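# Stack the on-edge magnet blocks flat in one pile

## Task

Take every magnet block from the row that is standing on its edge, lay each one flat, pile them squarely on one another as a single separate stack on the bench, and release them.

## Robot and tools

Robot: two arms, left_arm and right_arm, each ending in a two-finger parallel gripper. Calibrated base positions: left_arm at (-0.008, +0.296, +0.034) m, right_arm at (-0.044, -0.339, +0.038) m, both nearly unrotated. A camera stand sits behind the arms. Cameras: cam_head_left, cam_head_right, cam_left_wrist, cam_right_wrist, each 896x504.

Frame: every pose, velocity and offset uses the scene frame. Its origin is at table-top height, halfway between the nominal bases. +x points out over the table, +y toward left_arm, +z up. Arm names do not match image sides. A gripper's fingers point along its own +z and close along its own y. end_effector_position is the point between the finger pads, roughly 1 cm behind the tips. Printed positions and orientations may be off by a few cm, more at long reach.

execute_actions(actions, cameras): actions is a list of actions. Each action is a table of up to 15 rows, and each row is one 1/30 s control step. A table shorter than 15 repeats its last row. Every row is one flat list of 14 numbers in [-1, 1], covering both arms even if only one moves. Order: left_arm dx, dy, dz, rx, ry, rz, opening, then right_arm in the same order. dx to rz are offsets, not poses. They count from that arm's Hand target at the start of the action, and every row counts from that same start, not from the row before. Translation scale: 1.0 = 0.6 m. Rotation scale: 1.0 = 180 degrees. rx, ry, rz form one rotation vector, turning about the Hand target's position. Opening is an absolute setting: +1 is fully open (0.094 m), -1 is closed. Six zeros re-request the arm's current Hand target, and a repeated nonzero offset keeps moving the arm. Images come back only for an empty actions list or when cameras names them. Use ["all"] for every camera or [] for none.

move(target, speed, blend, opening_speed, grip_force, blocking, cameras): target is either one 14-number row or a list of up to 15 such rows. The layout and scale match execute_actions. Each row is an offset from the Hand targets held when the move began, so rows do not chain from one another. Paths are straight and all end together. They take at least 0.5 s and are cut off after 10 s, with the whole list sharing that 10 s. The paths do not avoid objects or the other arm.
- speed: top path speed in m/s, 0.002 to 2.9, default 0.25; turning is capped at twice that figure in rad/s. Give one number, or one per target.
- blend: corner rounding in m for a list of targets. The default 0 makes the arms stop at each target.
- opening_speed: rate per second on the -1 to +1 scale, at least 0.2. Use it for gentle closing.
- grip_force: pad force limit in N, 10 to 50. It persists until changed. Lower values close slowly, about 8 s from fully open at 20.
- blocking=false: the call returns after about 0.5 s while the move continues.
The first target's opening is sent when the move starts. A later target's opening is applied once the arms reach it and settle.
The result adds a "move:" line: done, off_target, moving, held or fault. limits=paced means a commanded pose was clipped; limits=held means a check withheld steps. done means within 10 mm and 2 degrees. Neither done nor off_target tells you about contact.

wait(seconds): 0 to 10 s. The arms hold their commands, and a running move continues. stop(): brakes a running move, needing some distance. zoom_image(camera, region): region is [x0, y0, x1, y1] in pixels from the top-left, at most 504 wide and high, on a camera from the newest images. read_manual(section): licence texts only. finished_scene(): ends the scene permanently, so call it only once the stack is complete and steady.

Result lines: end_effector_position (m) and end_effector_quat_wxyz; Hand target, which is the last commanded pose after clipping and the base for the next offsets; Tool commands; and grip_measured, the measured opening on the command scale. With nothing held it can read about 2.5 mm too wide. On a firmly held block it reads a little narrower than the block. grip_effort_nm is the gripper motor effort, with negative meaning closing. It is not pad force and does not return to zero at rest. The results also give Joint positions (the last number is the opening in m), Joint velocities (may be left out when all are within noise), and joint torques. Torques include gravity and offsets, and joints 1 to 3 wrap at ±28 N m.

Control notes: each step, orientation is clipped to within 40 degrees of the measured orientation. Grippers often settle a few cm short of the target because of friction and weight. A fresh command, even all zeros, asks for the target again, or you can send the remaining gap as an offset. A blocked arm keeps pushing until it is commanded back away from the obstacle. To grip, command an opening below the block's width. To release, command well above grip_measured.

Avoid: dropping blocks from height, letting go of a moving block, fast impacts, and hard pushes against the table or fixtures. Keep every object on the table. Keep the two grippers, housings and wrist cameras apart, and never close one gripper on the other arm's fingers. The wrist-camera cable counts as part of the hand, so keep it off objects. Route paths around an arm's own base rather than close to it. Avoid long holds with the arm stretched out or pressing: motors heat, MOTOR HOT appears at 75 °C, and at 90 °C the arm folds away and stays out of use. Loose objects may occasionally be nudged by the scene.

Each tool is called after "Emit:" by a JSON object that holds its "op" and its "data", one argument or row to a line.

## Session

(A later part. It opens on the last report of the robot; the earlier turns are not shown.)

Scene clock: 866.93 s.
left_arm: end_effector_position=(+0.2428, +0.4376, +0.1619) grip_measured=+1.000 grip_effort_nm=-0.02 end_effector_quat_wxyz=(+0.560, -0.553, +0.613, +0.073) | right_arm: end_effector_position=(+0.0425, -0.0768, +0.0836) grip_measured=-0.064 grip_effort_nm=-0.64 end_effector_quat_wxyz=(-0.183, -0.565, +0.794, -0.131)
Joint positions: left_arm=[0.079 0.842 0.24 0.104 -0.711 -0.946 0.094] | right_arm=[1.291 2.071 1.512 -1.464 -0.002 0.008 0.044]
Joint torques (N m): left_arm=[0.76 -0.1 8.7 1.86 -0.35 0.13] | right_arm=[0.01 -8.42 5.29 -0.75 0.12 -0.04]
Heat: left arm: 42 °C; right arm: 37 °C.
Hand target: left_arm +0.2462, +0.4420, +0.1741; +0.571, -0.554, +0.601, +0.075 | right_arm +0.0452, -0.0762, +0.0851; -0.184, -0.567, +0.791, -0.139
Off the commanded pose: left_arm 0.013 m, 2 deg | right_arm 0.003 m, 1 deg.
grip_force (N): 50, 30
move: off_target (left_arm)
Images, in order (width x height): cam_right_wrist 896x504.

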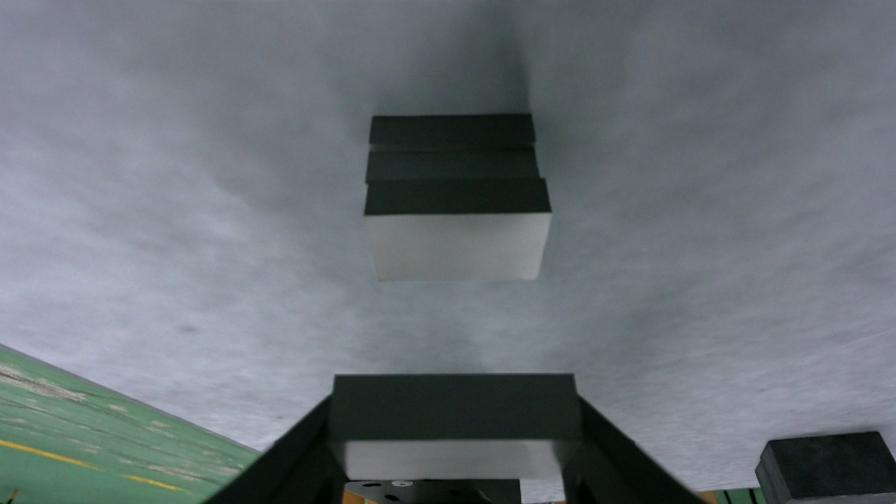

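Emit:
{"op": "move", "data": {
  "target": [0,0,0,0,0,0,1,0,0,-0.0742,0,0,0.006,-0.3],
  "speed": 0.08,
  "cameras": ["cam_right_wrist"]
}}

Emit:
{"op": "zoom_image", "data": {
  "camera": "cam_right_wrist",
  "region": [260, 200, 640, 500]
}}

Scene clock: 894.77 s.
left_arm: end_effector_position=(+0.2428, +0.4376, +0.1619) grip_measured=+1.000 grip_effort_nm=-0.03 end_effector_quat_wxyz=(+0.560, -0.553, +0.613, +0.073) | right_arm: end_effector_position=(+0.0443, -0.0751, +0.0455) grip_measured=-0.064 grip_effort_nm=-0.64 end_effector_quat_wxyz=(-0.183, -0.570, +0.790, -0.133)
Joint positions: left_arm=[0.079 0.842 0.24 0.104 -0.711 -0.946 0.094] | right_arm=[1.291 2.136 1.449 -1.339 0.004 -0.004 0.044]
Joint torques (N m): left_arm=[0.77 -0.12 8.7 1.87 -0.35 0.12] | right_arm=[0.4 -8.69 3.15 -0.49 0.14 -0.03]
Heat: left arm: 42 °C; right arm: 35 °C.
Hand target: left_arm +0.2462, +0.4420, +0.1741; +0.571, -0.554, +0.601, +0.075 | right_arm +0.0452, -0.0761, +0.0406; -0.182, -0.574, +0.786, -0.140
Off the commanded pose: left_arm 0.013 m, 2 deg | right_arm 0.005 m, 1 deg.
grip_force (N): 50, 30
move: off_target (left_arm)
Images, in order (width x height): cam_right_wrist 896x504.

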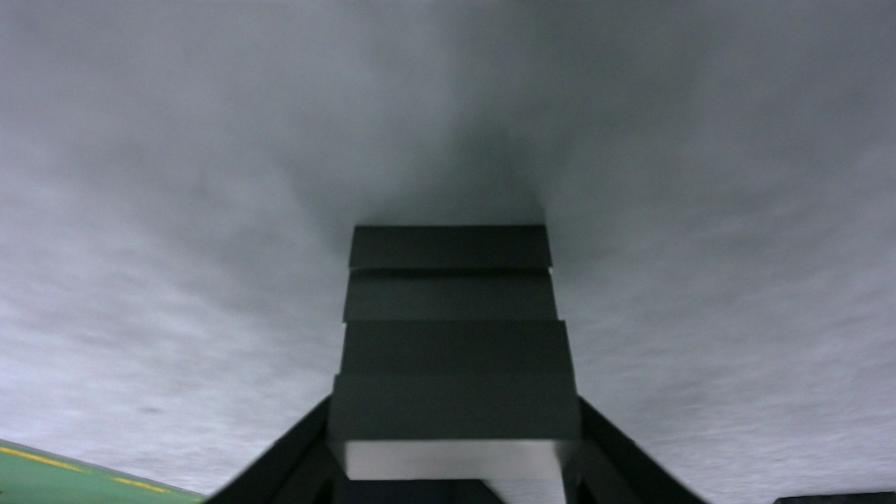

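Scaled by 1.326 from the camera's 896x504 image, which has a finer 1280x720 frame.

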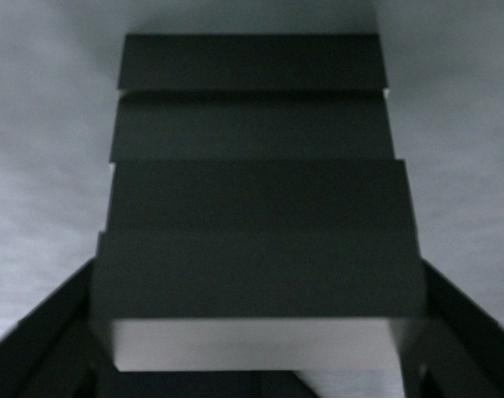

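Emit:
{"op": "move", "data": {
  "target": [0,0,0,0,0,0,1,0,-0.0105,-0.001,0,0,0,-0.3],
  "speed": 0.05,
  "cameras": ["cam_right_wrist"]
}}

Emit:
{"op": "zoom_image", "data": {
  "camera": "cam_right_wrist",
  "region": [260, 200, 640, 500]
}}

Scene clock: 908.00 s.
left_arm: end_effector_position=(+0.2428, +0.4376, +0.1619) grip_measured=+1.000 grip_effort_nm=-0.03 end_effector_quat_wxyz=(+0.560, -0.553, +0.613, +0.073) | right_arm: end_effector_position=(+0.0440, -0.0758, +0.0449) grip_measured=-0.064 grip_effort_nm=-0.64 end_effector_quat_wxyz=(-0.182, -0.572, +0.789, -0.132)
Joint positions: left_arm=[0.079 0.842 0.24 0.104 -0.711 -0.946 0.094] | right_arm=[1.291 2.133 1.442 -1.334 0.004 -0.008 0.044]
Joint torques (N m): left_arm=[0.76 -0.12 8.7 1.87 -0.35 0.13] | right_arm=[-0.1 -9.95 1.25 -0.4 0.16 -0.06]
Heat: left arm: 42 °C; right arm: 34 °C.
Hand target: left_arm +0.2462, +0.4420, +0.1741; +0.571, -0.554, +0.601, +0.075 | right_arm +0.0452, -0.0824, +0.0400; -0.183, -0.574, +0.786, -0.140
Off the commanded pose: left_arm 0.013 m, 2 deg | right_arm 0.008 m, 1 deg.
grip_force (N): 50, 30
move: off_target (left_arm)
Images, in order (width x height): cam_right_wrist 896x504.

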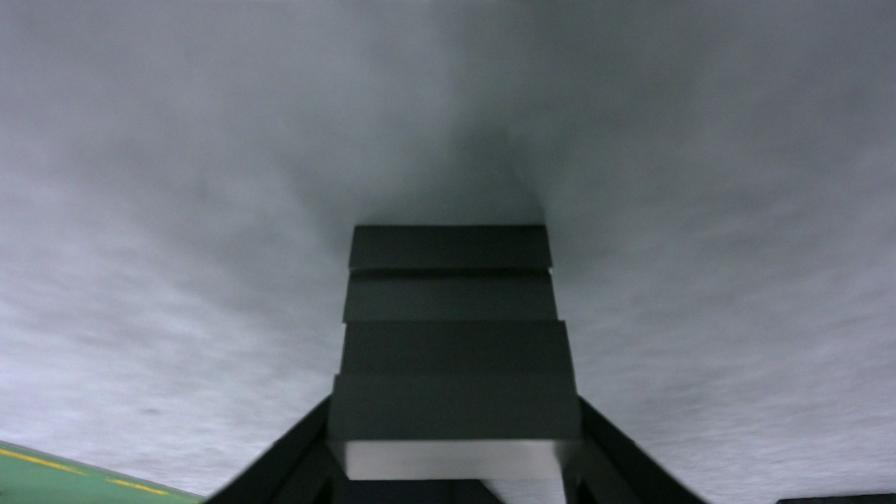

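Scaled by 1.326 from the camera's 896x504 image, which has a finer 1280x720 frame.

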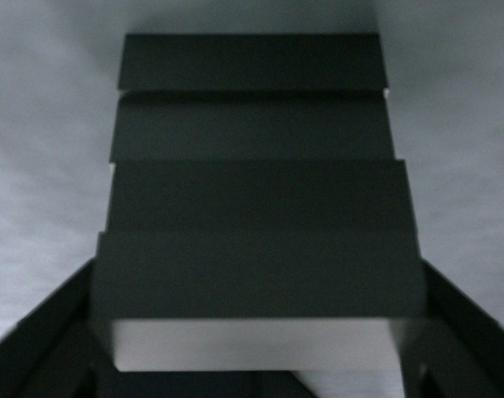

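Emit:
{"op": "move", "data": {
  "target": [
    [0,0,0,0,0,0,1,0,0.009,0.006,0,0,0,-0.3],
    [0,0,0,0,0,0,1,0,0.009,0.006,0,0,0,0.4],
    [0,0,0,0,0,0,1,0,0.005,0.1,0,0,0,0.4]
  ],
  "speed": [0.05,0.05,0.18],
  "opening_speed": 1.0,
  "cameras": ["cam_right_wrist"]
}}

Scene clock: 916.07 s.
left_arm: end_effector_position=(+0.2428, +0.4376, +0.1619) grip_measured=+1.000 grip_effort_nm=-0.03 end_effector_quat_wxyz=(+0.560, -0.553, +0.613, +0.073) | right_arm: end_effector_position=(+0.0418, -0.0833, +0.0899) grip_measured=+0.398 grip_effort_nm=0.10 end_effector_quat_wxyz=(-0.199, -0.569, +0.784, -0.145)
Joint positions: left_arm=[0.079 0.842 0.24 0.104 -0.711 -0.946 0.094] | right_arm=[1.291 2.084 1.535 -1.521 0.006 -0.009 0.066]
Joint torques (N m): left_arm=[0.77 -0.1 8.7 1.87 -0.35 0.13] | right_arm=[0.14 -11.99 4.81 -0.74 0.13 -0.03]
Heat: left arm: 42 °C; right arm: 34 °C.
Hand target: left_arm +0.2462, +0.4420, +0.1741; +0.571, -0.554, +0.601, +0.075 | right_arm +0.0452, -0.0795, +0.0999; -0.183, -0.574, +0.785, -0.140
Off the commanded pose: left_arm 0.013 m, 2 deg | right_arm 0.011 m, 2 deg.
grip_force (N): 50, 30
move: off_target (left_arm, right_arm)
Images, in order (width x height): cam_right_wrist 896x504.

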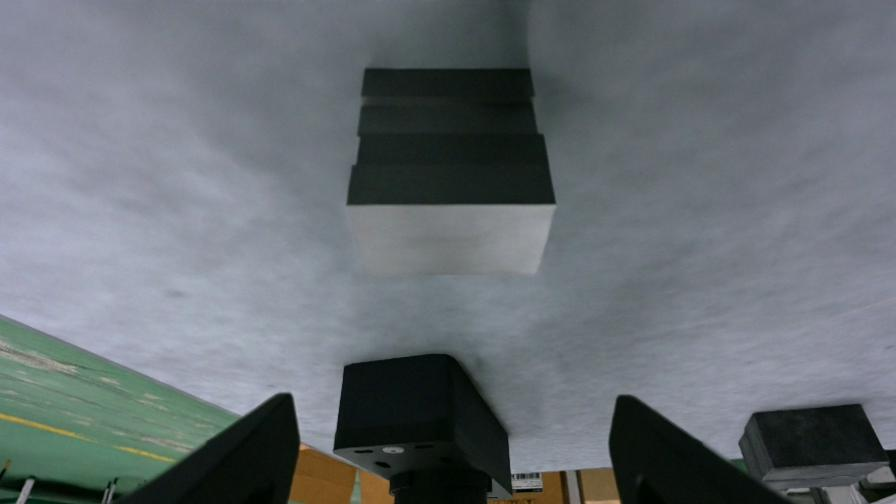

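Emit:
{"op": "move", "data": {
  "target": [
    [0,0,0,0,0,0,1,-0.0333,0.005,0.055,0.076,-0.003,0.02,0.4],
    [0,0,0,0,0,0,1,-0.2908,0.187,-0.0898,0.5081,-0.0203,0.1321,0.4]
  ],
  "speed": 0.35,
  "blend": [0.03,0],
  "cameras": ["cam_right_wrist"]
}}

Scene clock: 941.83 s.
left_arm: end_effector_position=(+0.2428, +0.4376, +0.1619) grip_measured=+1.000 grip_effort_nm=-0.03 end_effector_quat_wxyz=(+0.560, -0.553, +0.613, +0.073) | right_arm: end_effector_position=(-0.1295, +0.0343, +0.0491) grip_measured=+0.399 grip_effort_nm=0.10 end_effector_quat_wxyz=(-0.331, +0.659, -0.532, -0.416)
Joint positions: left_arm=[0.079 0.842 0.24 0.104 -0.711 -0.946 0.094] | right_arm=[1.84 1.907 0.296 1.161 0.003 0.008 0.066]
Joint torques (N m): left_arm=[0.76 -0.12 8.7 1.87 -0.35 0.13] | right_arm=[0.35 -4.85 1.58 1.87 0.07 -0.03]
Heat: left arm: 42 °C; right arm: 34 °C.
Hand target: left_arm +0.2462, +0.4420, +0.1741; +0.571, -0.554, +0.601, +0.075 | right_arm -0.1292, +0.0328, +0.0461; -0.333, +0.661, -0.532, -0.413
Off the commanded pose: left_arm 0.013 m, 2 deg | right_arm 0.003 m, 0 deg.
grip_force (N): 50, 30
move: off_target (left_arm)
Images, in order (width x height): cam_right_wrist 896x504.

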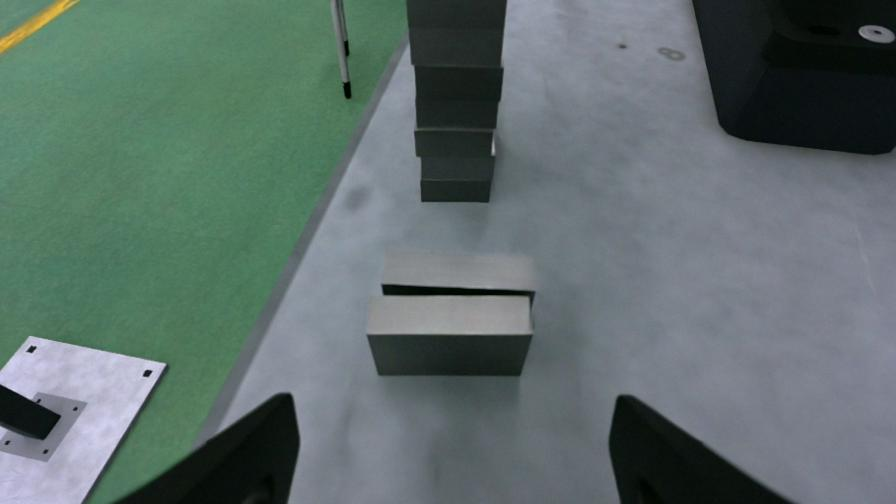

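Emit:
{"op": "move", "data": {
  "target": [
    [0,0,0,0,0,0,1,-0.0135,0.0628,-0.0467,0.0054,0.0012,0,0.4],
    [0,0,0,0,0,0,1,-0.0135,0.0628,-0.0467,0.0054,0.0012,0,-0.3]
  ],
  "speed": 0.12,
  "opening_speed": 0.5,
  "cameras": ["cam_right_wrist"]
}}

Scene clock: 954.03 s.
left_arm: end_effector_position=(+0.2428, +0.4376, +0.1619) grip_measured=+1.000 grip_effort_nm=-0.02 end_effector_quat_wxyz=(+0.560, -0.553, +0.613, +0.073) | right_arm: end_effector_position=(-0.1370, +0.0674, +0.0190) grip_measured=-0.064 grip_effort_nm=-0.64 end_effector_quat_wxyz=(-0.333, +0.659, -0.531, -0.417)
Joint positions: left_arm=[0.079 0.842 0.24 0.104 -0.711 -0.946 0.094] | right_arm=[1.84 2.147 0.442 1.259 0.003 0.007 0.044]
Joint torques (N m): left_arm=[0.76 -0.12 8.7 1.87 -0.35 0.12] | right_arm=[0.16 -6.09 2.28 1.91 0.05 -0.03]
Heat: left arm: 42 °C; right arm: 36 °C.
Hand target: left_arm +0.2462, +0.4420, +0.1741; +0.571, -0.554, +0.601, +0.075 | right_arm -0.1373, +0.0705, +0.0181; -0.337, +0.657, -0.529, -0.419
Off the commanded pose: left_arm 0.013 m, 2 deg | right_arm 0.003 m, 1 deg.
grip_force (N): 50, 30
move: off_target (left_arm)
Images, in order (width x height): cam_right_wrist 896x504.

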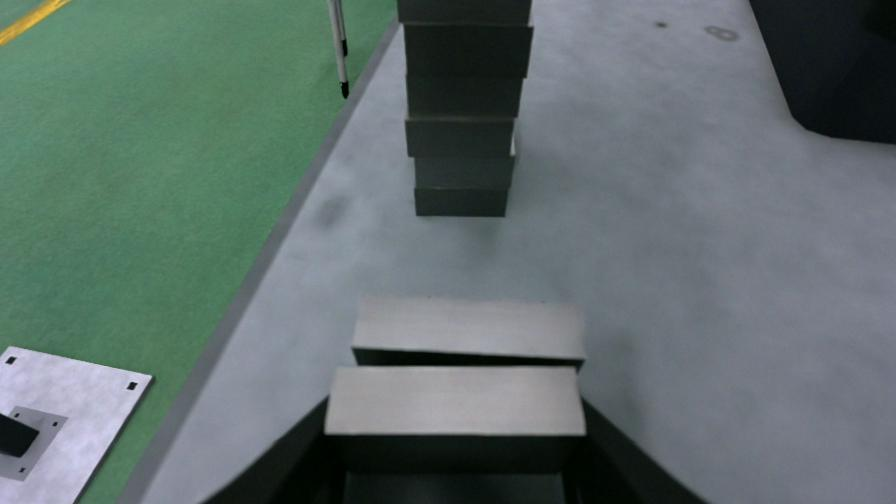

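Emit:
{"op": "move", "data": {
  "target": [
    [0,0,0,0,0,0,1,0.005,-0.03,0.1417,0,0,0,-0.3],
    [0,0,0,0,0,0,1,0.3028,-0.2468,0.1332,-0.5138,0.0209,-0.1313,-0.3]
  ],
  "speed": [0.2,0.35],
  "blend": [0.03,0],
  "cameras": ["cam_right_wrist"]
}}

Emit:
{"op": "zoom_image", "data": {
  "camera": "cam_right_wrist",
  "region": [260, 100, 640, 500]
}}

Scene clock: 981.70 s.
left_arm: end_effector_position=(+0.2428, +0.4376, +0.1619) grip_measured=+1.000 grip_effort_nm=-0.03 end_effector_quat_wxyz=(+0.560, -0.553, +0.613, +0.073) | right_arm: end_effector_position=(+0.0417, -0.0781, +0.0963) grip_measured=-0.064 grip_effort_nm=-0.64 end_effector_quat_wxyz=(-0.182, -0.574, +0.787, -0.132)
Joint positions: left_arm=[0.079 0.842 0.24 0.104 -0.711 -0.946 0.094] | right_arm=[1.296 2.052 1.534 -1.507 0.003 -0.01 0.044]
Joint torques (N m): left_arm=[0.76 -0.13 8.69 1.87 -0.35 0.13] | right_arm=[-0.01 -8.36 5.35 -0.75 0.13 0.02]
Heat: left arm: 42 °C; right arm: 37 °C.
Hand target: left_arm +0.2462, +0.4420, +0.1741; +0.571, -0.554, +0.601, +0.075 | right_arm +0.0444, -0.0776, +0.0981; -0.183, -0.574, +0.786, -0.140
Off the commanded pose: left_arm 0.013 m, 2 deg | right_arm 0.003 m, 1 deg.
grip_force (N): 50, 30
move: off_target (left_arm)
Images, in order (width x height): cam_right_wrist 896x504.

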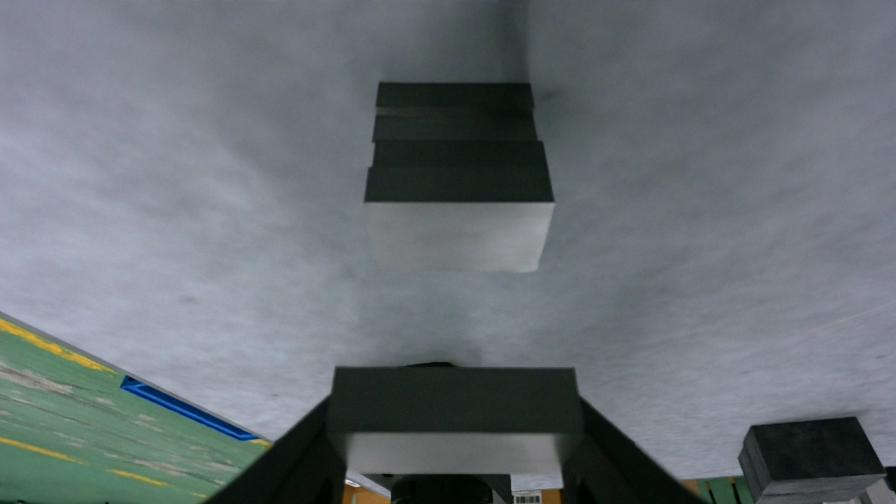

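Scaled by 1.260 from the camera's 896x504 image, which has a finer 1280x720 frame.

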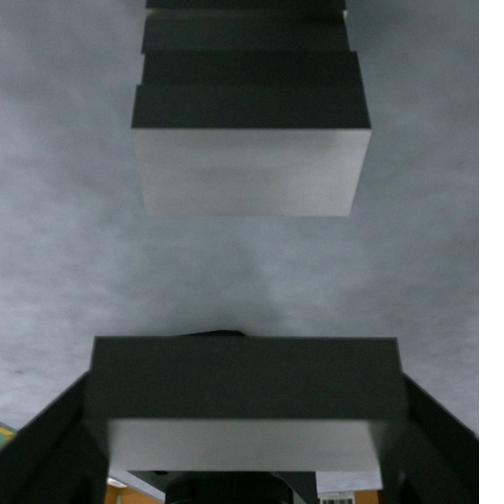

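Emit:
{"op": "move", "data": {
  "target": [0,0,0,0,0,0,1,0,0,-0.0745,0,0,0,-0.3],
  "speed": 0.08,
  "cameras": ["cam_right_wrist"]
}}

Emit:
{"op": "zoom_image", "data": {
  "camera": "cam_right_wrist",
  "region": [260, 200, 640, 500]
}}

Scene clock: 992.60 s.
left_arm: end_effector_position=(+0.2428, +0.4376, +0.1619) grip_measured=+1.000 grip_effort_nm=-0.03 end_effector_quat_wxyz=(+0.560, -0.553, +0.613, +0.073) | right_arm: end_effector_position=(+0.0424, -0.0765, +0.0581) grip_measured=-0.064 grip_effort_nm=-0.64 end_effector_quat_wxyz=(-0.183, -0.574, +0.787, -0.133)
Joint positions: left_arm=[0.079 0.842 0.24 0.104 -0.711 -0.946 0.094] | right_arm=[1.296 2.11 1.462 -1.379 0.004 -0.01 0.044]
Joint torques (N m): left_arm=[0.76 -0.12 8.7 1.87 -0.35 0.13] | right_arm=[0.01 -8.58 3.22 -0.49 0.13 0.02]
Heat: left arm: 42 °C; right arm: 36 °C.
Hand target: left_arm +0.2462, +0.4420, +0.1741; +0.571, -0.554, +0.601, +0.075 | right_arm +0.0444, -0.0776, +0.0533; -0.183, -0.574, +0.786, -0.140
Off the commanded pose: left_arm 0.013 m, 2 deg | right_arm 0.005 m, 1 deg.
grip_force (N): 50, 30
move: off_target (left_arm)
Images, in order (width x height): cam_right_wrist 896x504.

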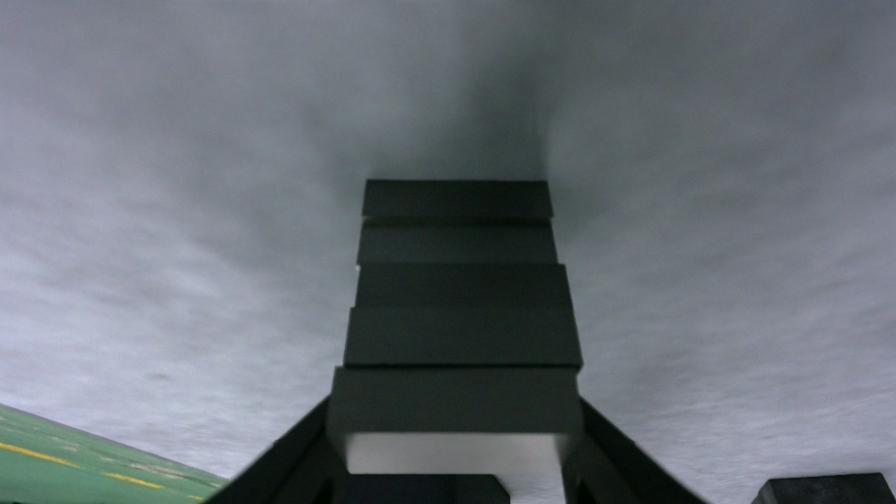

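Scaled by 1.326 from the camera's 896x504 image, which has a finer 1280x720 frame.

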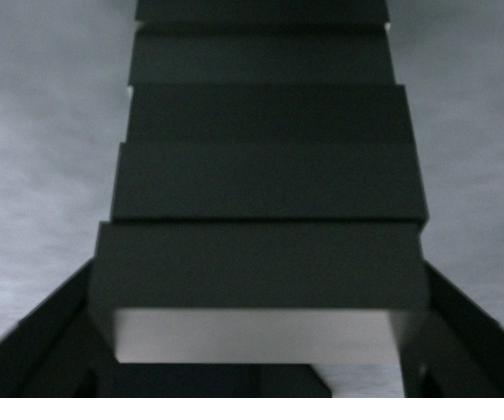

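Emit:
{"op": "move", "data": {
  "target": [0,0,0,0,0,0,1,0,0,-0.005,0,0,0,-0.3],
  "speed": 0.03,
  "cameras": ["cam_right_wrist"]
}}

Scene clock: 1030.90 s.
left_arm: end_effector_position=(+0.2428, +0.4376, +0.1619) grip_measured=+1.000 grip_effort_nm=-0.03 end_effector_quat_wxyz=(+0.560, -0.553, +0.613, +0.073) | right_arm: end_effector_position=(+0.0424, -0.0764, +0.0581) grip_measured=-0.064 grip_effort_nm=-0.64 end_effector_quat_wxyz=(-0.183, -0.574, +0.787, -0.133)
Joint positions: left_arm=[0.079 0.842 0.24 0.104 -0.711 -0.946 0.094] | right_arm=[1.296 2.11 1.462 -1.379 0.004 -0.01 0.044]
Joint torques (N m): left_arm=[0.77 -0.13 8.7 1.87 -0.35 0.12] | right_arm=[0.01 -8.21 2.82 -0.4 0.13 0.02]
Heat: left arm: 42 °C; right arm: 33 °C.
Hand target: left_arm +0.2462, +0.4420, +0.1741; +0.571, -0.554, +0.601, +0.075 | right_arm +0.0444, -0.0776, +0.0503; -0.183, -0.574, +0.786, -0.140
Off the commanded pose: left_arm 0.013 m, 2 deg | right_arm 0.008 m, 1 deg.
grip_force (N): 50, 30
move: off_target (left_arm)
Images, in order (width x height): cam_right_wrist 896x504.

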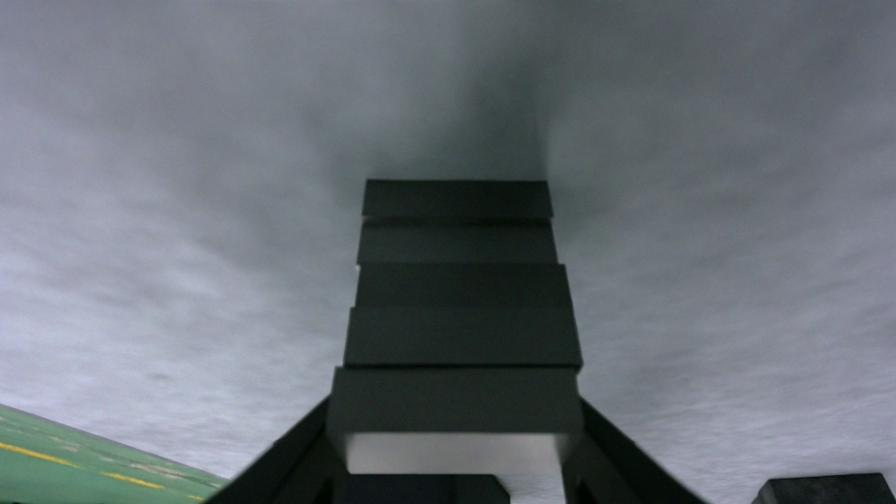

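Emit:
{"op": "move", "data": {
  "target": [
    [0,0,0,0,0,0,1,0,0,0.01,0,0,0,-0.3],
    [0,0,0,0,0,0,1,0,0,0.01,0,0,0,0.4],
    [0,0,0,0,0,0,1,0,0,0.115,0,0,0,0.4]
  ],
  "speed": [0.05,0.05,0.18],
  "opening_speed": 1.0,
  "cameras": ["cam_right_wrist"]
}}

Scene clock: 1040.30 s.
left_arm: end_effector_position=(+0.2428, +0.4376, +0.1619) grip_measured=+1.000 grip_effort_nm=-0.03 end_effector_quat_wxyz=(+0.560, -0.553, +0.613, +0.073) | right_arm: end_effector_position=(+0.0410, -0.0806, +0.1088) grip_measured=+0.398 grip_effort_nm=0.10 end_effector_quat_wxyz=(-0.184, -0.574, +0.787, -0.134)
Joint positions: left_arm=[0.079 0.842 0.24 0.104 -0.711 -0.946 0.094] | right_arm=[1.296 2.035 1.558 -1.553 0.004 -0.01 0.066]
Joint torques (N m): left_arm=[0.77 -0.1 8.7 1.87 -0.34 0.13] | right_arm=[0.01 -11.7 4.85 -0.67 0.13 0.02]
Heat: left arm: 42 °C; right arm: 33 °C.
Hand target: left_arm +0.2462, +0.4420, +0.1741; +0.571, -0.554, +0.601, +0.075 | right_arm +0.0443, -0.0777, +0.1193; -0.183, -0.574, +0.786, -0.140
Off the commanded pose: left_arm 0.013 m, 2 deg | right_arm 0.011 m, 1 deg.
joint sent to its limit (right arm) — joint 4 (wrist pitch), lower limit. The joint targets still meet the commanded pose.
grip_force (N): 50, 30
move: off_target (left_arm, right_arm)
Images, in order (width x height): cam_right_wrist 896x504.

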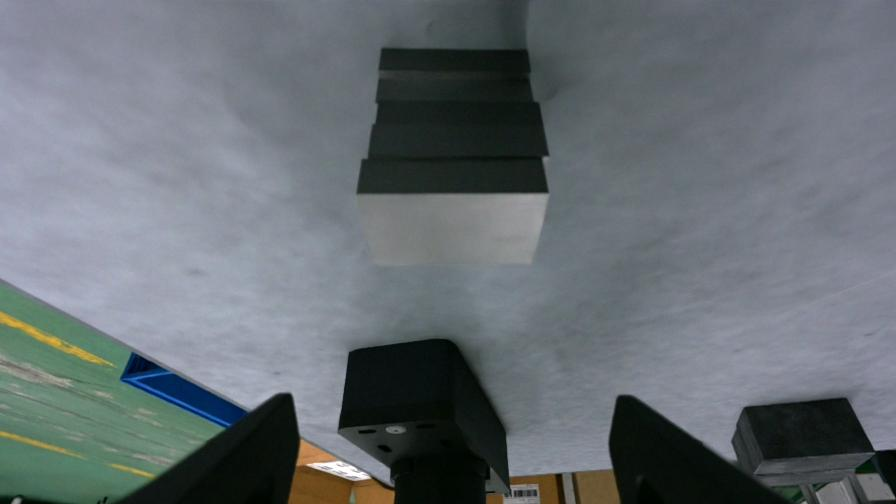

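Emit:
{"op": "move", "data": {
  "target": [
    [0,0,0,0,0,0,1,-0.0333,0.005,0.045,0.09,-0.005,0.022,0.4],
    [0,0,0,0,0,0,1,-0.292,0.2095,-0.122,0.5062,-0.0355,0.1178,0.4]
  ],
  "speed": 0.35,
  "blend": 0.03,
  "cameras": ["cam_right_wrist"]
}}

Scene clock: 1062.77 s.
left_arm: end_effector_position=(+0.2428, +0.4376, +0.1619) grip_measured=+1.000 grip_effort_nm=-0.03 end_effector_quat_wxyz=(+0.560, -0.553, +0.613, +0.073) | right_arm: end_effector_position=(-0.1316, +0.0491, +0.0493) grip_measured=+0.399 grip_effort_nm=0.10 end_effector_quat_wxyz=(-0.342, +0.645, -0.551, -0.406)
Joint positions: left_arm=[0.079 0.842 0.24 0.104 -0.711 -0.946 0.094] | right_arm=[1.873 1.927 0.359 1.114 0.083 0.047 0.066]
Joint torques (N m): left_arm=[0.75 -0.1 8.7 1.87 -0.35 0.13] | right_arm=[0.28 -5.23 1.85 1.85 0.11 -0.02]
Heat: left arm: 42 °C; right arm: 35 °C.
Hand target: left_arm +0.2462, +0.4420, +0.1741; +0.571, -0.554, +0.601, +0.075 | right_arm -0.1309, +0.0481, +0.0461; -0.344, +0.645, -0.551, -0.403
Off the commanded pose: left_arm 0.013 m, 2 deg | right_arm 0.003 m, 0 deg.
grip_force (N): 50, 30
move: off_target (left_arm)
Images, in order (width x height): cam_right_wrist 896x504.

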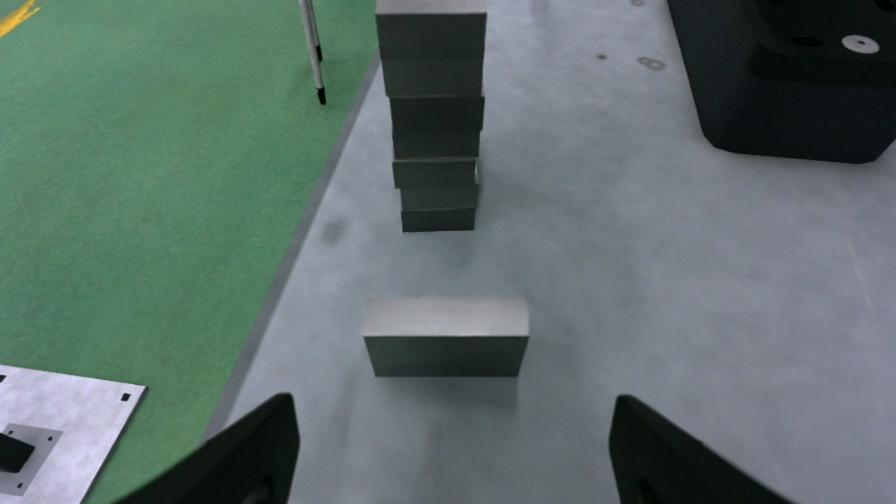

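Emit:
{"op": "move", "data": {
  "target": [
    [0,0,0,0,0,0,1,-0.01,0.0631,-0.0467,0.0055,0.0009,0,0.4],
    [0,0,0,0,0,0,1,-0.01,0.0631,-0.0467,0.0055,0.0009,0,-0.3]
  ],
  "speed": 0.12,
  "opening_speed": 0.5,
  "cameras": ["cam_right_wrist"]
}}

Scene clock: 1075.73 s.
left_arm: end_effector_position=(+0.2428, +0.4376, +0.1619) grip_measured=+1.000 grip_effort_nm=-0.03 end_effector_quat_wxyz=(+0.560, -0.553, +0.613, +0.073) | right_arm: end_effector_position=(-0.1377, +0.0823, +0.0192) grip_measured=-0.064 grip_effort_nm=-0.64 end_effector_quat_wxyz=(-0.346, +0.644, -0.549, -0.406)
Joint positions: left_arm=[0.079 0.842 0.24 0.104 -0.711 -0.946 0.094] | right_arm=[1.867 2.156 0.504 1.205 0.083 0.04 0.044]
Joint torques (N m): left_arm=[0.77 -0.12 8.7 1.86 -0.34 0.13] | right_arm=[-0.46 -6.45 2.62 1.89 -0.01 -0.02]
Heat: left arm: 42 °C; right arm: 35 °C.
Hand target: left_arm +0.2462, +0.4420, +0.1741; +0.571, -0.554, +0.601, +0.075 | right_arm -0.1369, +0.0859, +0.0181; -0.349, +0.641, -0.548, -0.408
Off the commanded pose: left_arm 0.013 m, 2 deg | right_arm 0.004 m, 1 deg.
grip_force (N): 50, 30
move: off_target (left_arm)
Images, in order (width x height): cam_right_wrist 896x504.

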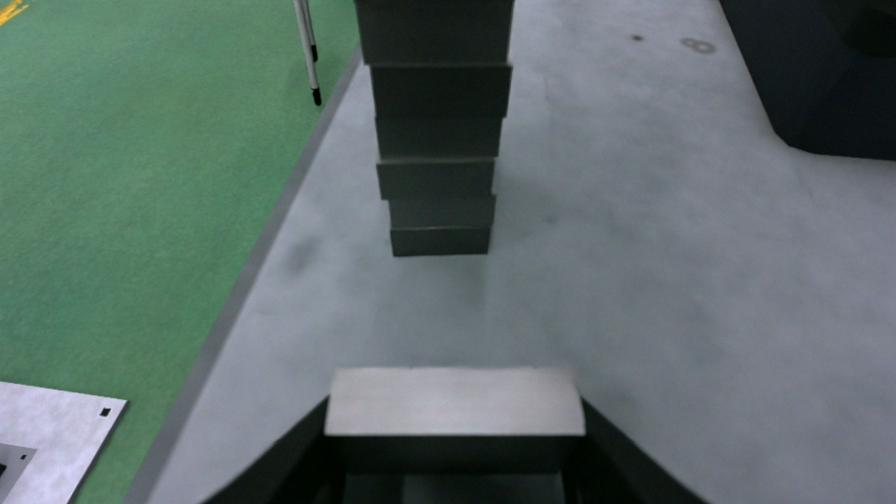

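Emit:
{"op": "move", "data": {
  "target": [
    [0,0,0,0,0,0,1,0.005,-0.03,0.17,-0.08,0.006,-0.018,-0.3],
    [0,0,0,0,0,0,1,0.3027,-0.272,0.1332,-0.5115,0.0362,-0.1169,-0.3]
  ],
  "speed": 0.28,
  "blend": 0.03,
  "cameras": ["cam_right_wrist"]
}}

Scene clock: 1118.73 s.
left_arm: end_effector_position=(+0.2428, +0.4376, +0.1619) grip_measured=+1.000 grip_effort_nm=-0.03 end_effector_quat_wxyz=(+0.560, -0.553, +0.613, +0.073) | right_arm: end_effector_position=(+0.0422, -0.0778, +0.0964) grip_measured=-0.064 grip_effort_nm=-0.65 end_effector_quat_wxyz=(-0.182, -0.571, +0.790, -0.132)
Joint positions: left_arm=[0.079 0.842 0.24 0.104 -0.711 -0.946 0.094] | right_arm=[1.294 2.052 1.536 -1.507 0.002 -0.004 0.044]
Joint torques (N m): left_arm=[0.76 -0.12 8.7 1.87 -0.35 0.13] | right_arm=[0.05 -8.35 5.37 -0.77 0.12 -0.05]
Heat: left arm: 43 °C; right arm: 36 °C.
Hand target: left_arm +0.2462, +0.4420, +0.1741; +0.571, -0.554, +0.601, +0.075 | right_arm +0.0448, -0.0772, +0.0981; -0.183, -0.574, +0.786, -0.139
Off the commanded pose: left_arm 0.013 m, 2 deg | right_arm 0.003 m, 1 deg.
grip_force (N): 50, 30
move: off_target (left_arm)
Images, in order (width x height): cam_right_wrist 896x504.

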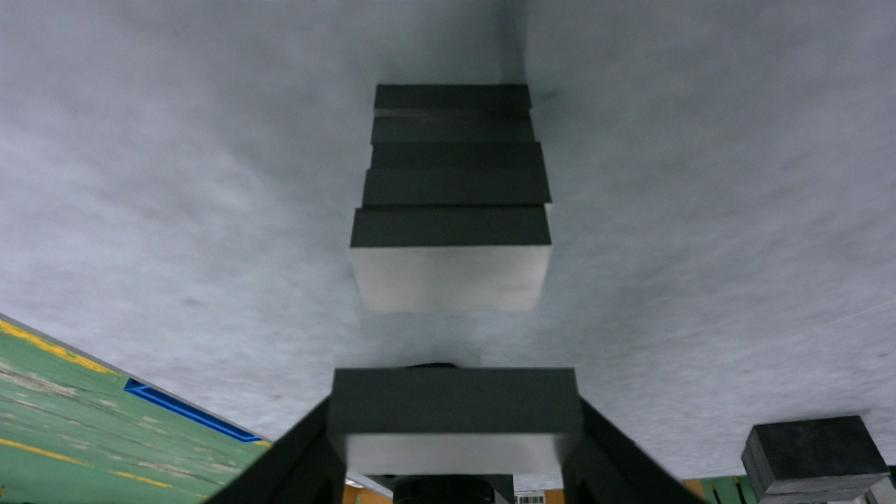

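Emit:
{"op": "move", "data": {
  "target": [0,0,0,0,0,0,1,0,0,-0.0518,0,0,0,-0.3],
  "speed": 0.06,
  "cameras": ["cam_right_wrist"]
}}

Scene clock: 1150.23 s.
left_arm: end_effector_position=(+0.2428, +0.4376, +0.1619) grip_measured=+1.000 grip_effort_nm=-0.02 end_effector_quat_wxyz=(+0.560, -0.553, +0.613, +0.073) | right_arm: end_effector_position=(+0.0431, -0.0754, +0.0715) grip_measured=-0.064 grip_effort_nm=-0.64 end_effector_quat_wxyz=(-0.181, -0.571, +0.790, -0.131)
Joint positions: left_arm=[0.079 0.842 0.24 0.104 -0.711 -0.946 0.094] | right_arm=[1.294 2.09 1.491 -1.422 0.002 -0.004 0.044]
Joint torques (N m): left_arm=[0.77 -0.12 8.7 1.87 -0.35 0.13] | right_arm=[0.05 -8.49 3.29 -0.51 0.13 -0.06]
Heat: left arm: 43 °C; right arm: 34 °C.
Hand target: left_arm +0.2462, +0.4420, +0.1741; +0.571, -0.554, +0.601, +0.075 | right_arm +0.0448, -0.0773, +0.0669; -0.183, -0.574, +0.786, -0.139
Off the commanded pose: left_arm 0.013 m, 2 deg | right_arm 0.005 m, 1 deg.
grip_force (N): 50, 30
move: off_target (left_arm)
Images, in order (width x height): cam_right_wrist 896x504.

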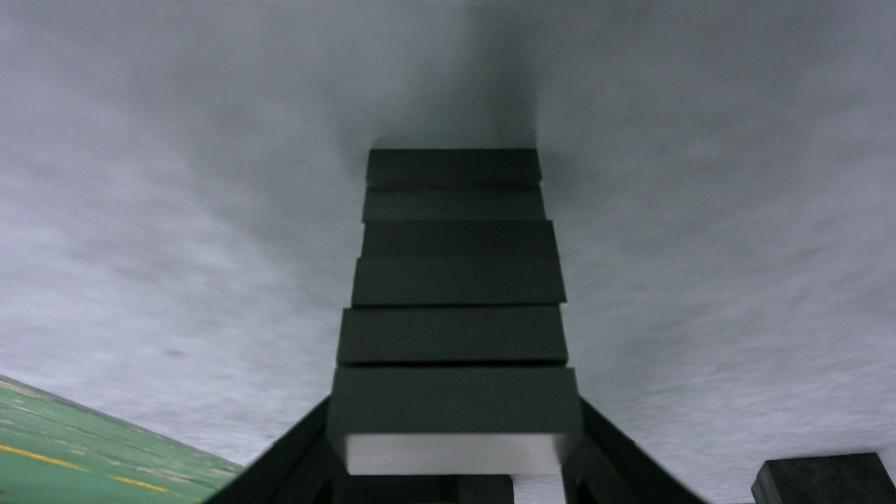

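Emit:
{"op": "zoom_image", "data": {
  "camera": "cam_right_wrist",
  "region": [310, 290, 600, 450]
}}

Scaled by 1.738 from the camera's 896x504 image, which has a finer 1280x720 frame.

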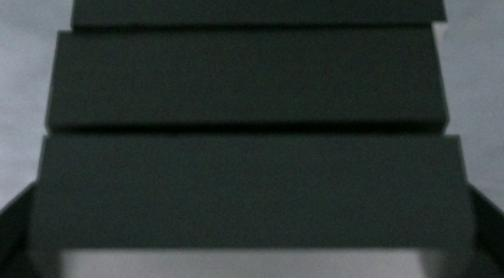

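Emit:
{"op": "zoom_image", "data": {
  "camera": "cam_right_wrist",
  "region": [340, 135, 590, 275]
}}

Emit:
{"op": "zoom_image", "data": {
  "camera": "cam_right_wrist",
  "region": [325, 240, 595, 392]
}}

Scaled by 2.016 from the camera's 896x504 image, which has a finer 1280x720 frame.

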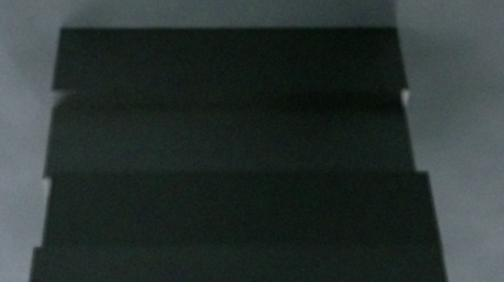

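Scaled by 1.867 from the camera's 896x504 image, which has a finer 1280x720 frame.

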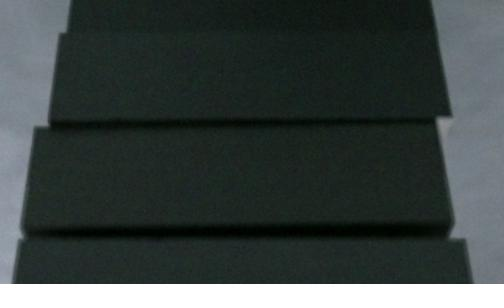

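Emit:
{"op": "move", "data": {
  "target": [0,0,0,0,0,0,1,-0.0011,-0.0032,-0.006,0,0,0,-0.3],
  "speed": 0.03,
  "cameras": ["cam_right_wrist"]
}}

Emit:
{"op": "zoom_image", "data": {
  "camera": "cam_right_wrist",
  "region": [325, 240, 595, 392]
}}

Scene clock: 1203.43 s.
left_arm: end_effector_position=(+0.2428, +0.4376, +0.1619) grip_measured=+1.000 grip_effort_nm=-0.03 end_effector_quat_wxyz=(+0.560, -0.553, +0.613, +0.073) | right_arm: end_effector_position=(+0.0427, -0.0765, +0.0694) grip_measured=-0.064 grip_effort_nm=-0.65 end_effector_quat_wxyz=(-0.182, -0.571, +0.789, -0.132)
Joint positions: left_arm=[0.079 0.842 0.24 0.104 -0.711 -0.946 0.094] | right_arm=[1.294 2.09 1.481 -1.414 0.002 -0.004 0.044]
Joint torques (N m): left_arm=[0.77 -0.12 8.7 1.87 -0.35 0.13] | right_arm=[0.06 -8.62 2.65 -0.44 0.13 -0.06]
Heat: left arm: 43 °C; right arm: 33 °C.
Hand target: left_arm +0.2462, +0.4420, +0.1741; +0.571, -0.554, +0.601, +0.075 | right_arm +0.0441, -0.0792, +0.0634; -0.183, -0.574, +0.786, -0.139
Off the commanded pose: left_arm 0.013 m, 2 deg | right_arm 0.007 m, 1 deg.
grip_force (N): 50, 30
move: off_target (left_arm)
Images, in order (width x height): cam_right_wrist 896x504.

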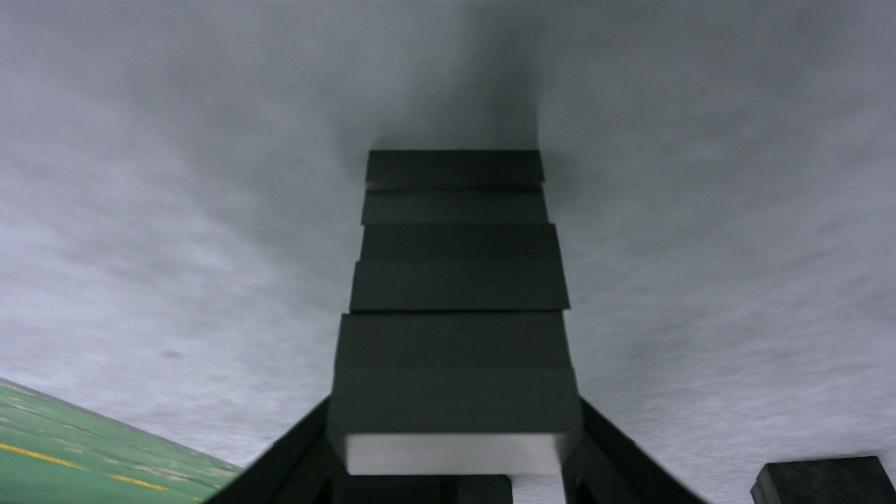

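Scaled by 1.867 from the camera's 896x504 image, which has a finer 1280x720 frame.

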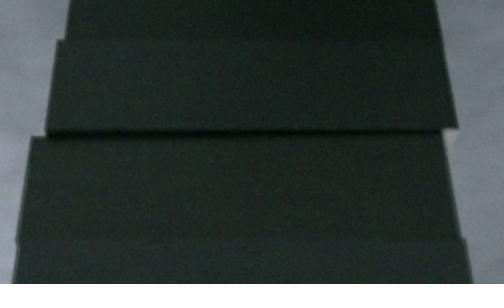

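Emit:
{"op": "move", "data": {
  "target": [
    [0,0,0,0,0,0,1,0,0,0.006,0,0,0,-0.3],
    [0,0,0,0,0,0,1,0,0,0.006,0,0,0,0.4],
    [0,0,0,0,0,0,1,0,0,0.075,0,0,0,0.4]
  ],
  "speed": [0.05,0.05,0.18],
  "opening_speed": 1.0,
  "cameras": ["cam_right_wrist"]
}}

Scene clock: 1222.63 s.
left_arm: end_effector_position=(+0.2428, +0.4376, +0.1619) grip_measured=+1.000 grip_effort_nm=-0.03 end_effector_quat_wxyz=(+0.560, -0.553, +0.613, +0.073) | right_arm: end_effector_position=(+0.0403, -0.0839, +0.0961) grip_measured=+0.398 grip_effort_nm=0.11 end_effector_quat_wxyz=(-0.203, -0.568, +0.784, -0.148)
Joint positions: left_arm=[0.079 0.842 0.24 0.104 -0.711 -0.946 0.094] | right_arm=[1.294 2.082 1.553 -1.55 0.003 -0.004 0.066]
Joint torques (N m): left_arm=[0.76 -0.1 8.69 1.87 -0.35 0.13] | right_arm=[0.06 -12.66 5.04 -0.75 0.13 -0.05]
Heat: left arm: 44 °C; right arm: 33 °C.
Hand target: left_arm +0.2462, +0.4420, +0.1741; +0.571, -0.554, +0.601, +0.075 | right_arm +0.0441, -0.0792, +0.1083; -0.183, -0.574, +0.786, -0.139
Off the commanded pose: left_arm 0.013 m, 2 deg | right_arm 0.014 m, 3 deg.
grip_force (N): 50, 30
move: off_target (left_arm, right_arm)
Images, in order (width x height): cam_right_wrist 896x504.

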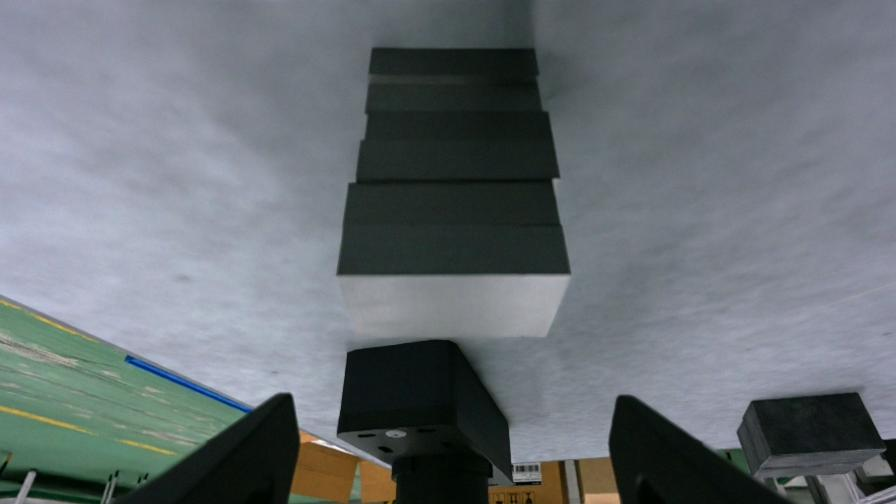

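Emit:
{"op": "move", "data": {
  "target": [
    [0,0,0,0,0,0,1,0,0,0.12,0.12,-0.04,0,0.4],
    [0,0,0,0,0,0,1,0.26,-0.335,0.16,0.137,-0.046,0,0.4]
  ],
  "speed": [0.18,0.3],
  "blend": 0.03,
  "cameras": ["cam_head_left", "cam_head_right", "cam_right_wrist"]
}}

Scene clock: 1234.77 s.
left_arm: end_effector_position=(+0.2428, +0.4376, +0.1619) grip_measured=+1.000 grip_effort_nm=-0.03 end_effector_quat_wxyz=(+0.560, -0.553, +0.613, +0.073) | right_arm: end_effector_position=(+0.1973, -0.2841, +0.2009) grip_measured=+0.398 grip_effort_nm=0.10 end_effector_quat_wxyz=(-0.006, -0.587, +0.810, -0.019)
Joint positions: left_arm=[0.079 0.842 0.24 0.104 -0.711 -0.946 0.094] | right_arm=[0.293 1.484 1.37 -1.454 0.039 -1.007 0.066]
Joint torques (N m): left_arm=[0.76 -0.13 8.69 1.86 -0.35 0.13] | right_arm=[-0.28 -4.22 6.24 0.17 -0.19 -0.07]
Heat: left arm: 44 °C; right arm: 34 °C.
Hand target: left_arm +0.2462, +0.4420, +0.1741; +0.571, -0.554, +0.601, +0.075 | right_arm +0.2001, -0.2802, +0.2043; +0.000, -0.589, +0.808, -0.009
Off the commanded pose: left_arm 0.013 m, 2 deg | right_arm 0.006 m, 1 deg.
grip_force (N): 50, 30
move: off_target (left_arm)
Images, in order (width x height): cam_head_left 896x504, cam_head_right 896x504, cam_right_wrist 896x504.

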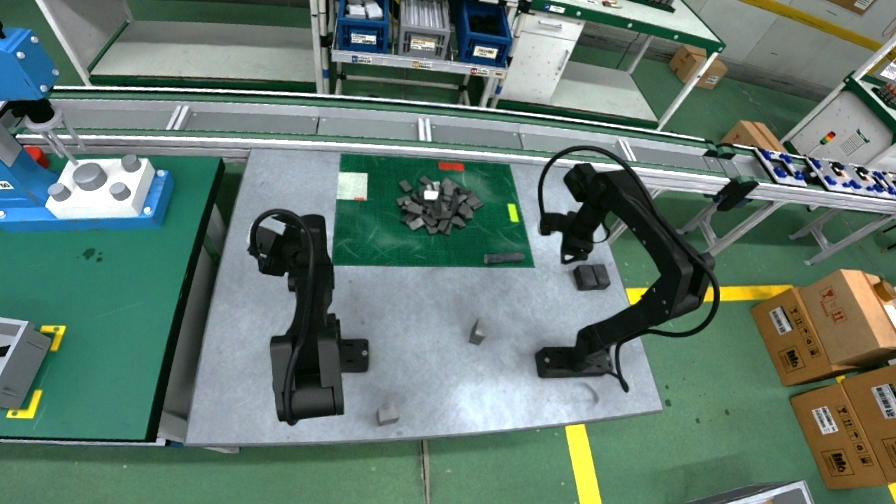

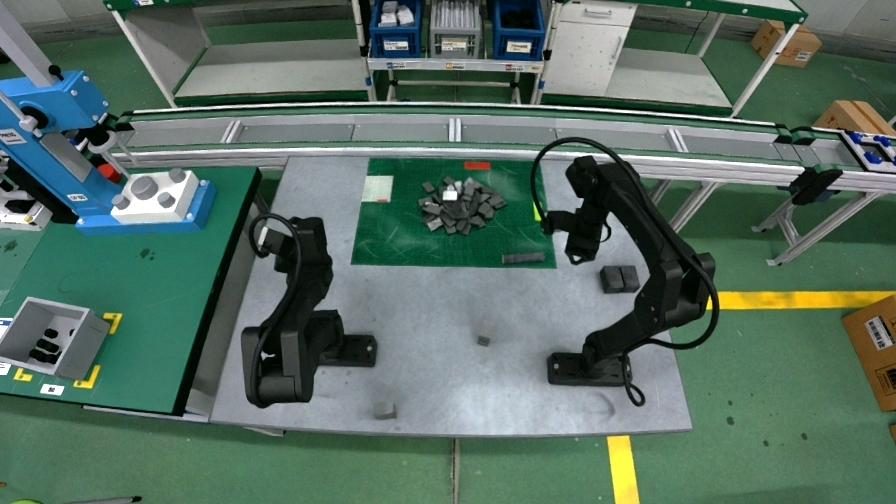

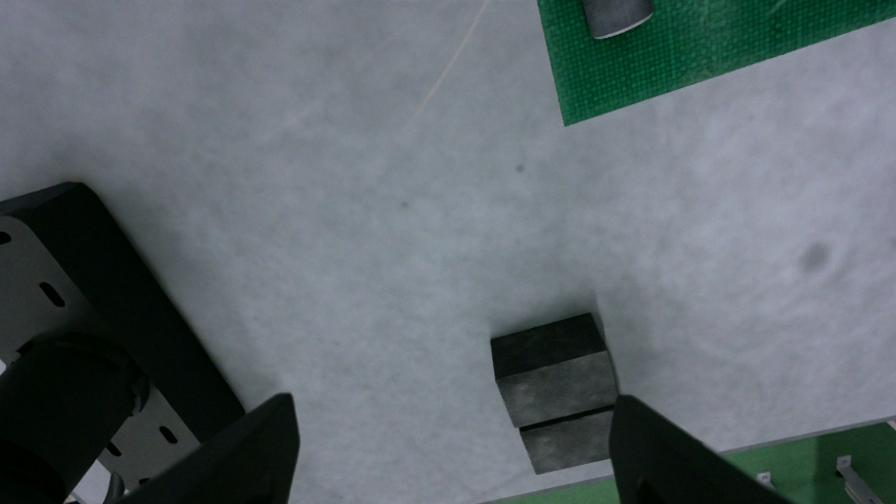

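Emit:
{"op": "zoom_image", "data": {
  "camera": "cam_head_left",
  "region": [440, 300, 520, 360]
}}

Emit:
{"op": "zoom_image", "data": {
  "camera": "cam_head_right",
  "region": [440, 310, 520, 370]
}}

Emit:
{"op": "zoom_image", "data": {
  "camera": "cam_head_right",
  "region": [340, 370, 440, 440]
}}

Scaled by 6.300 from the camera's 896x504 image, which has a finer 1280x720 frame.

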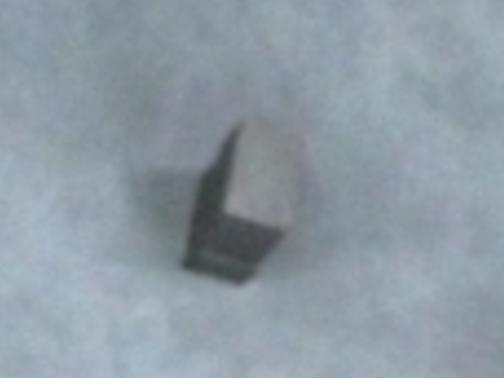

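Scaled by 6.300 from the camera's 896x504 image, which has a finer 1280x720 frame.

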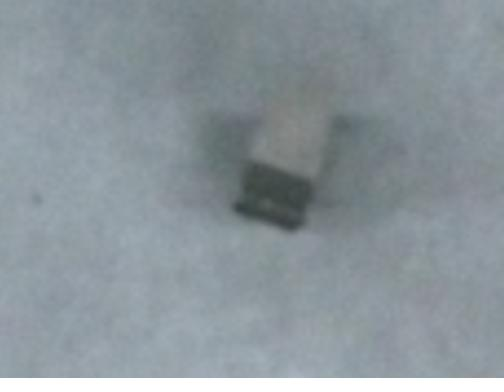

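Scaled by 5.040 from the camera's 896x504 image, which has a finer 1280x720 frame.

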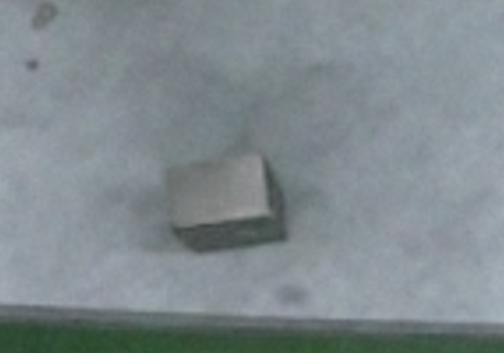

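Emit:
{"op": "finished_scene", "data": {

}}

The scene is finished: the task was done.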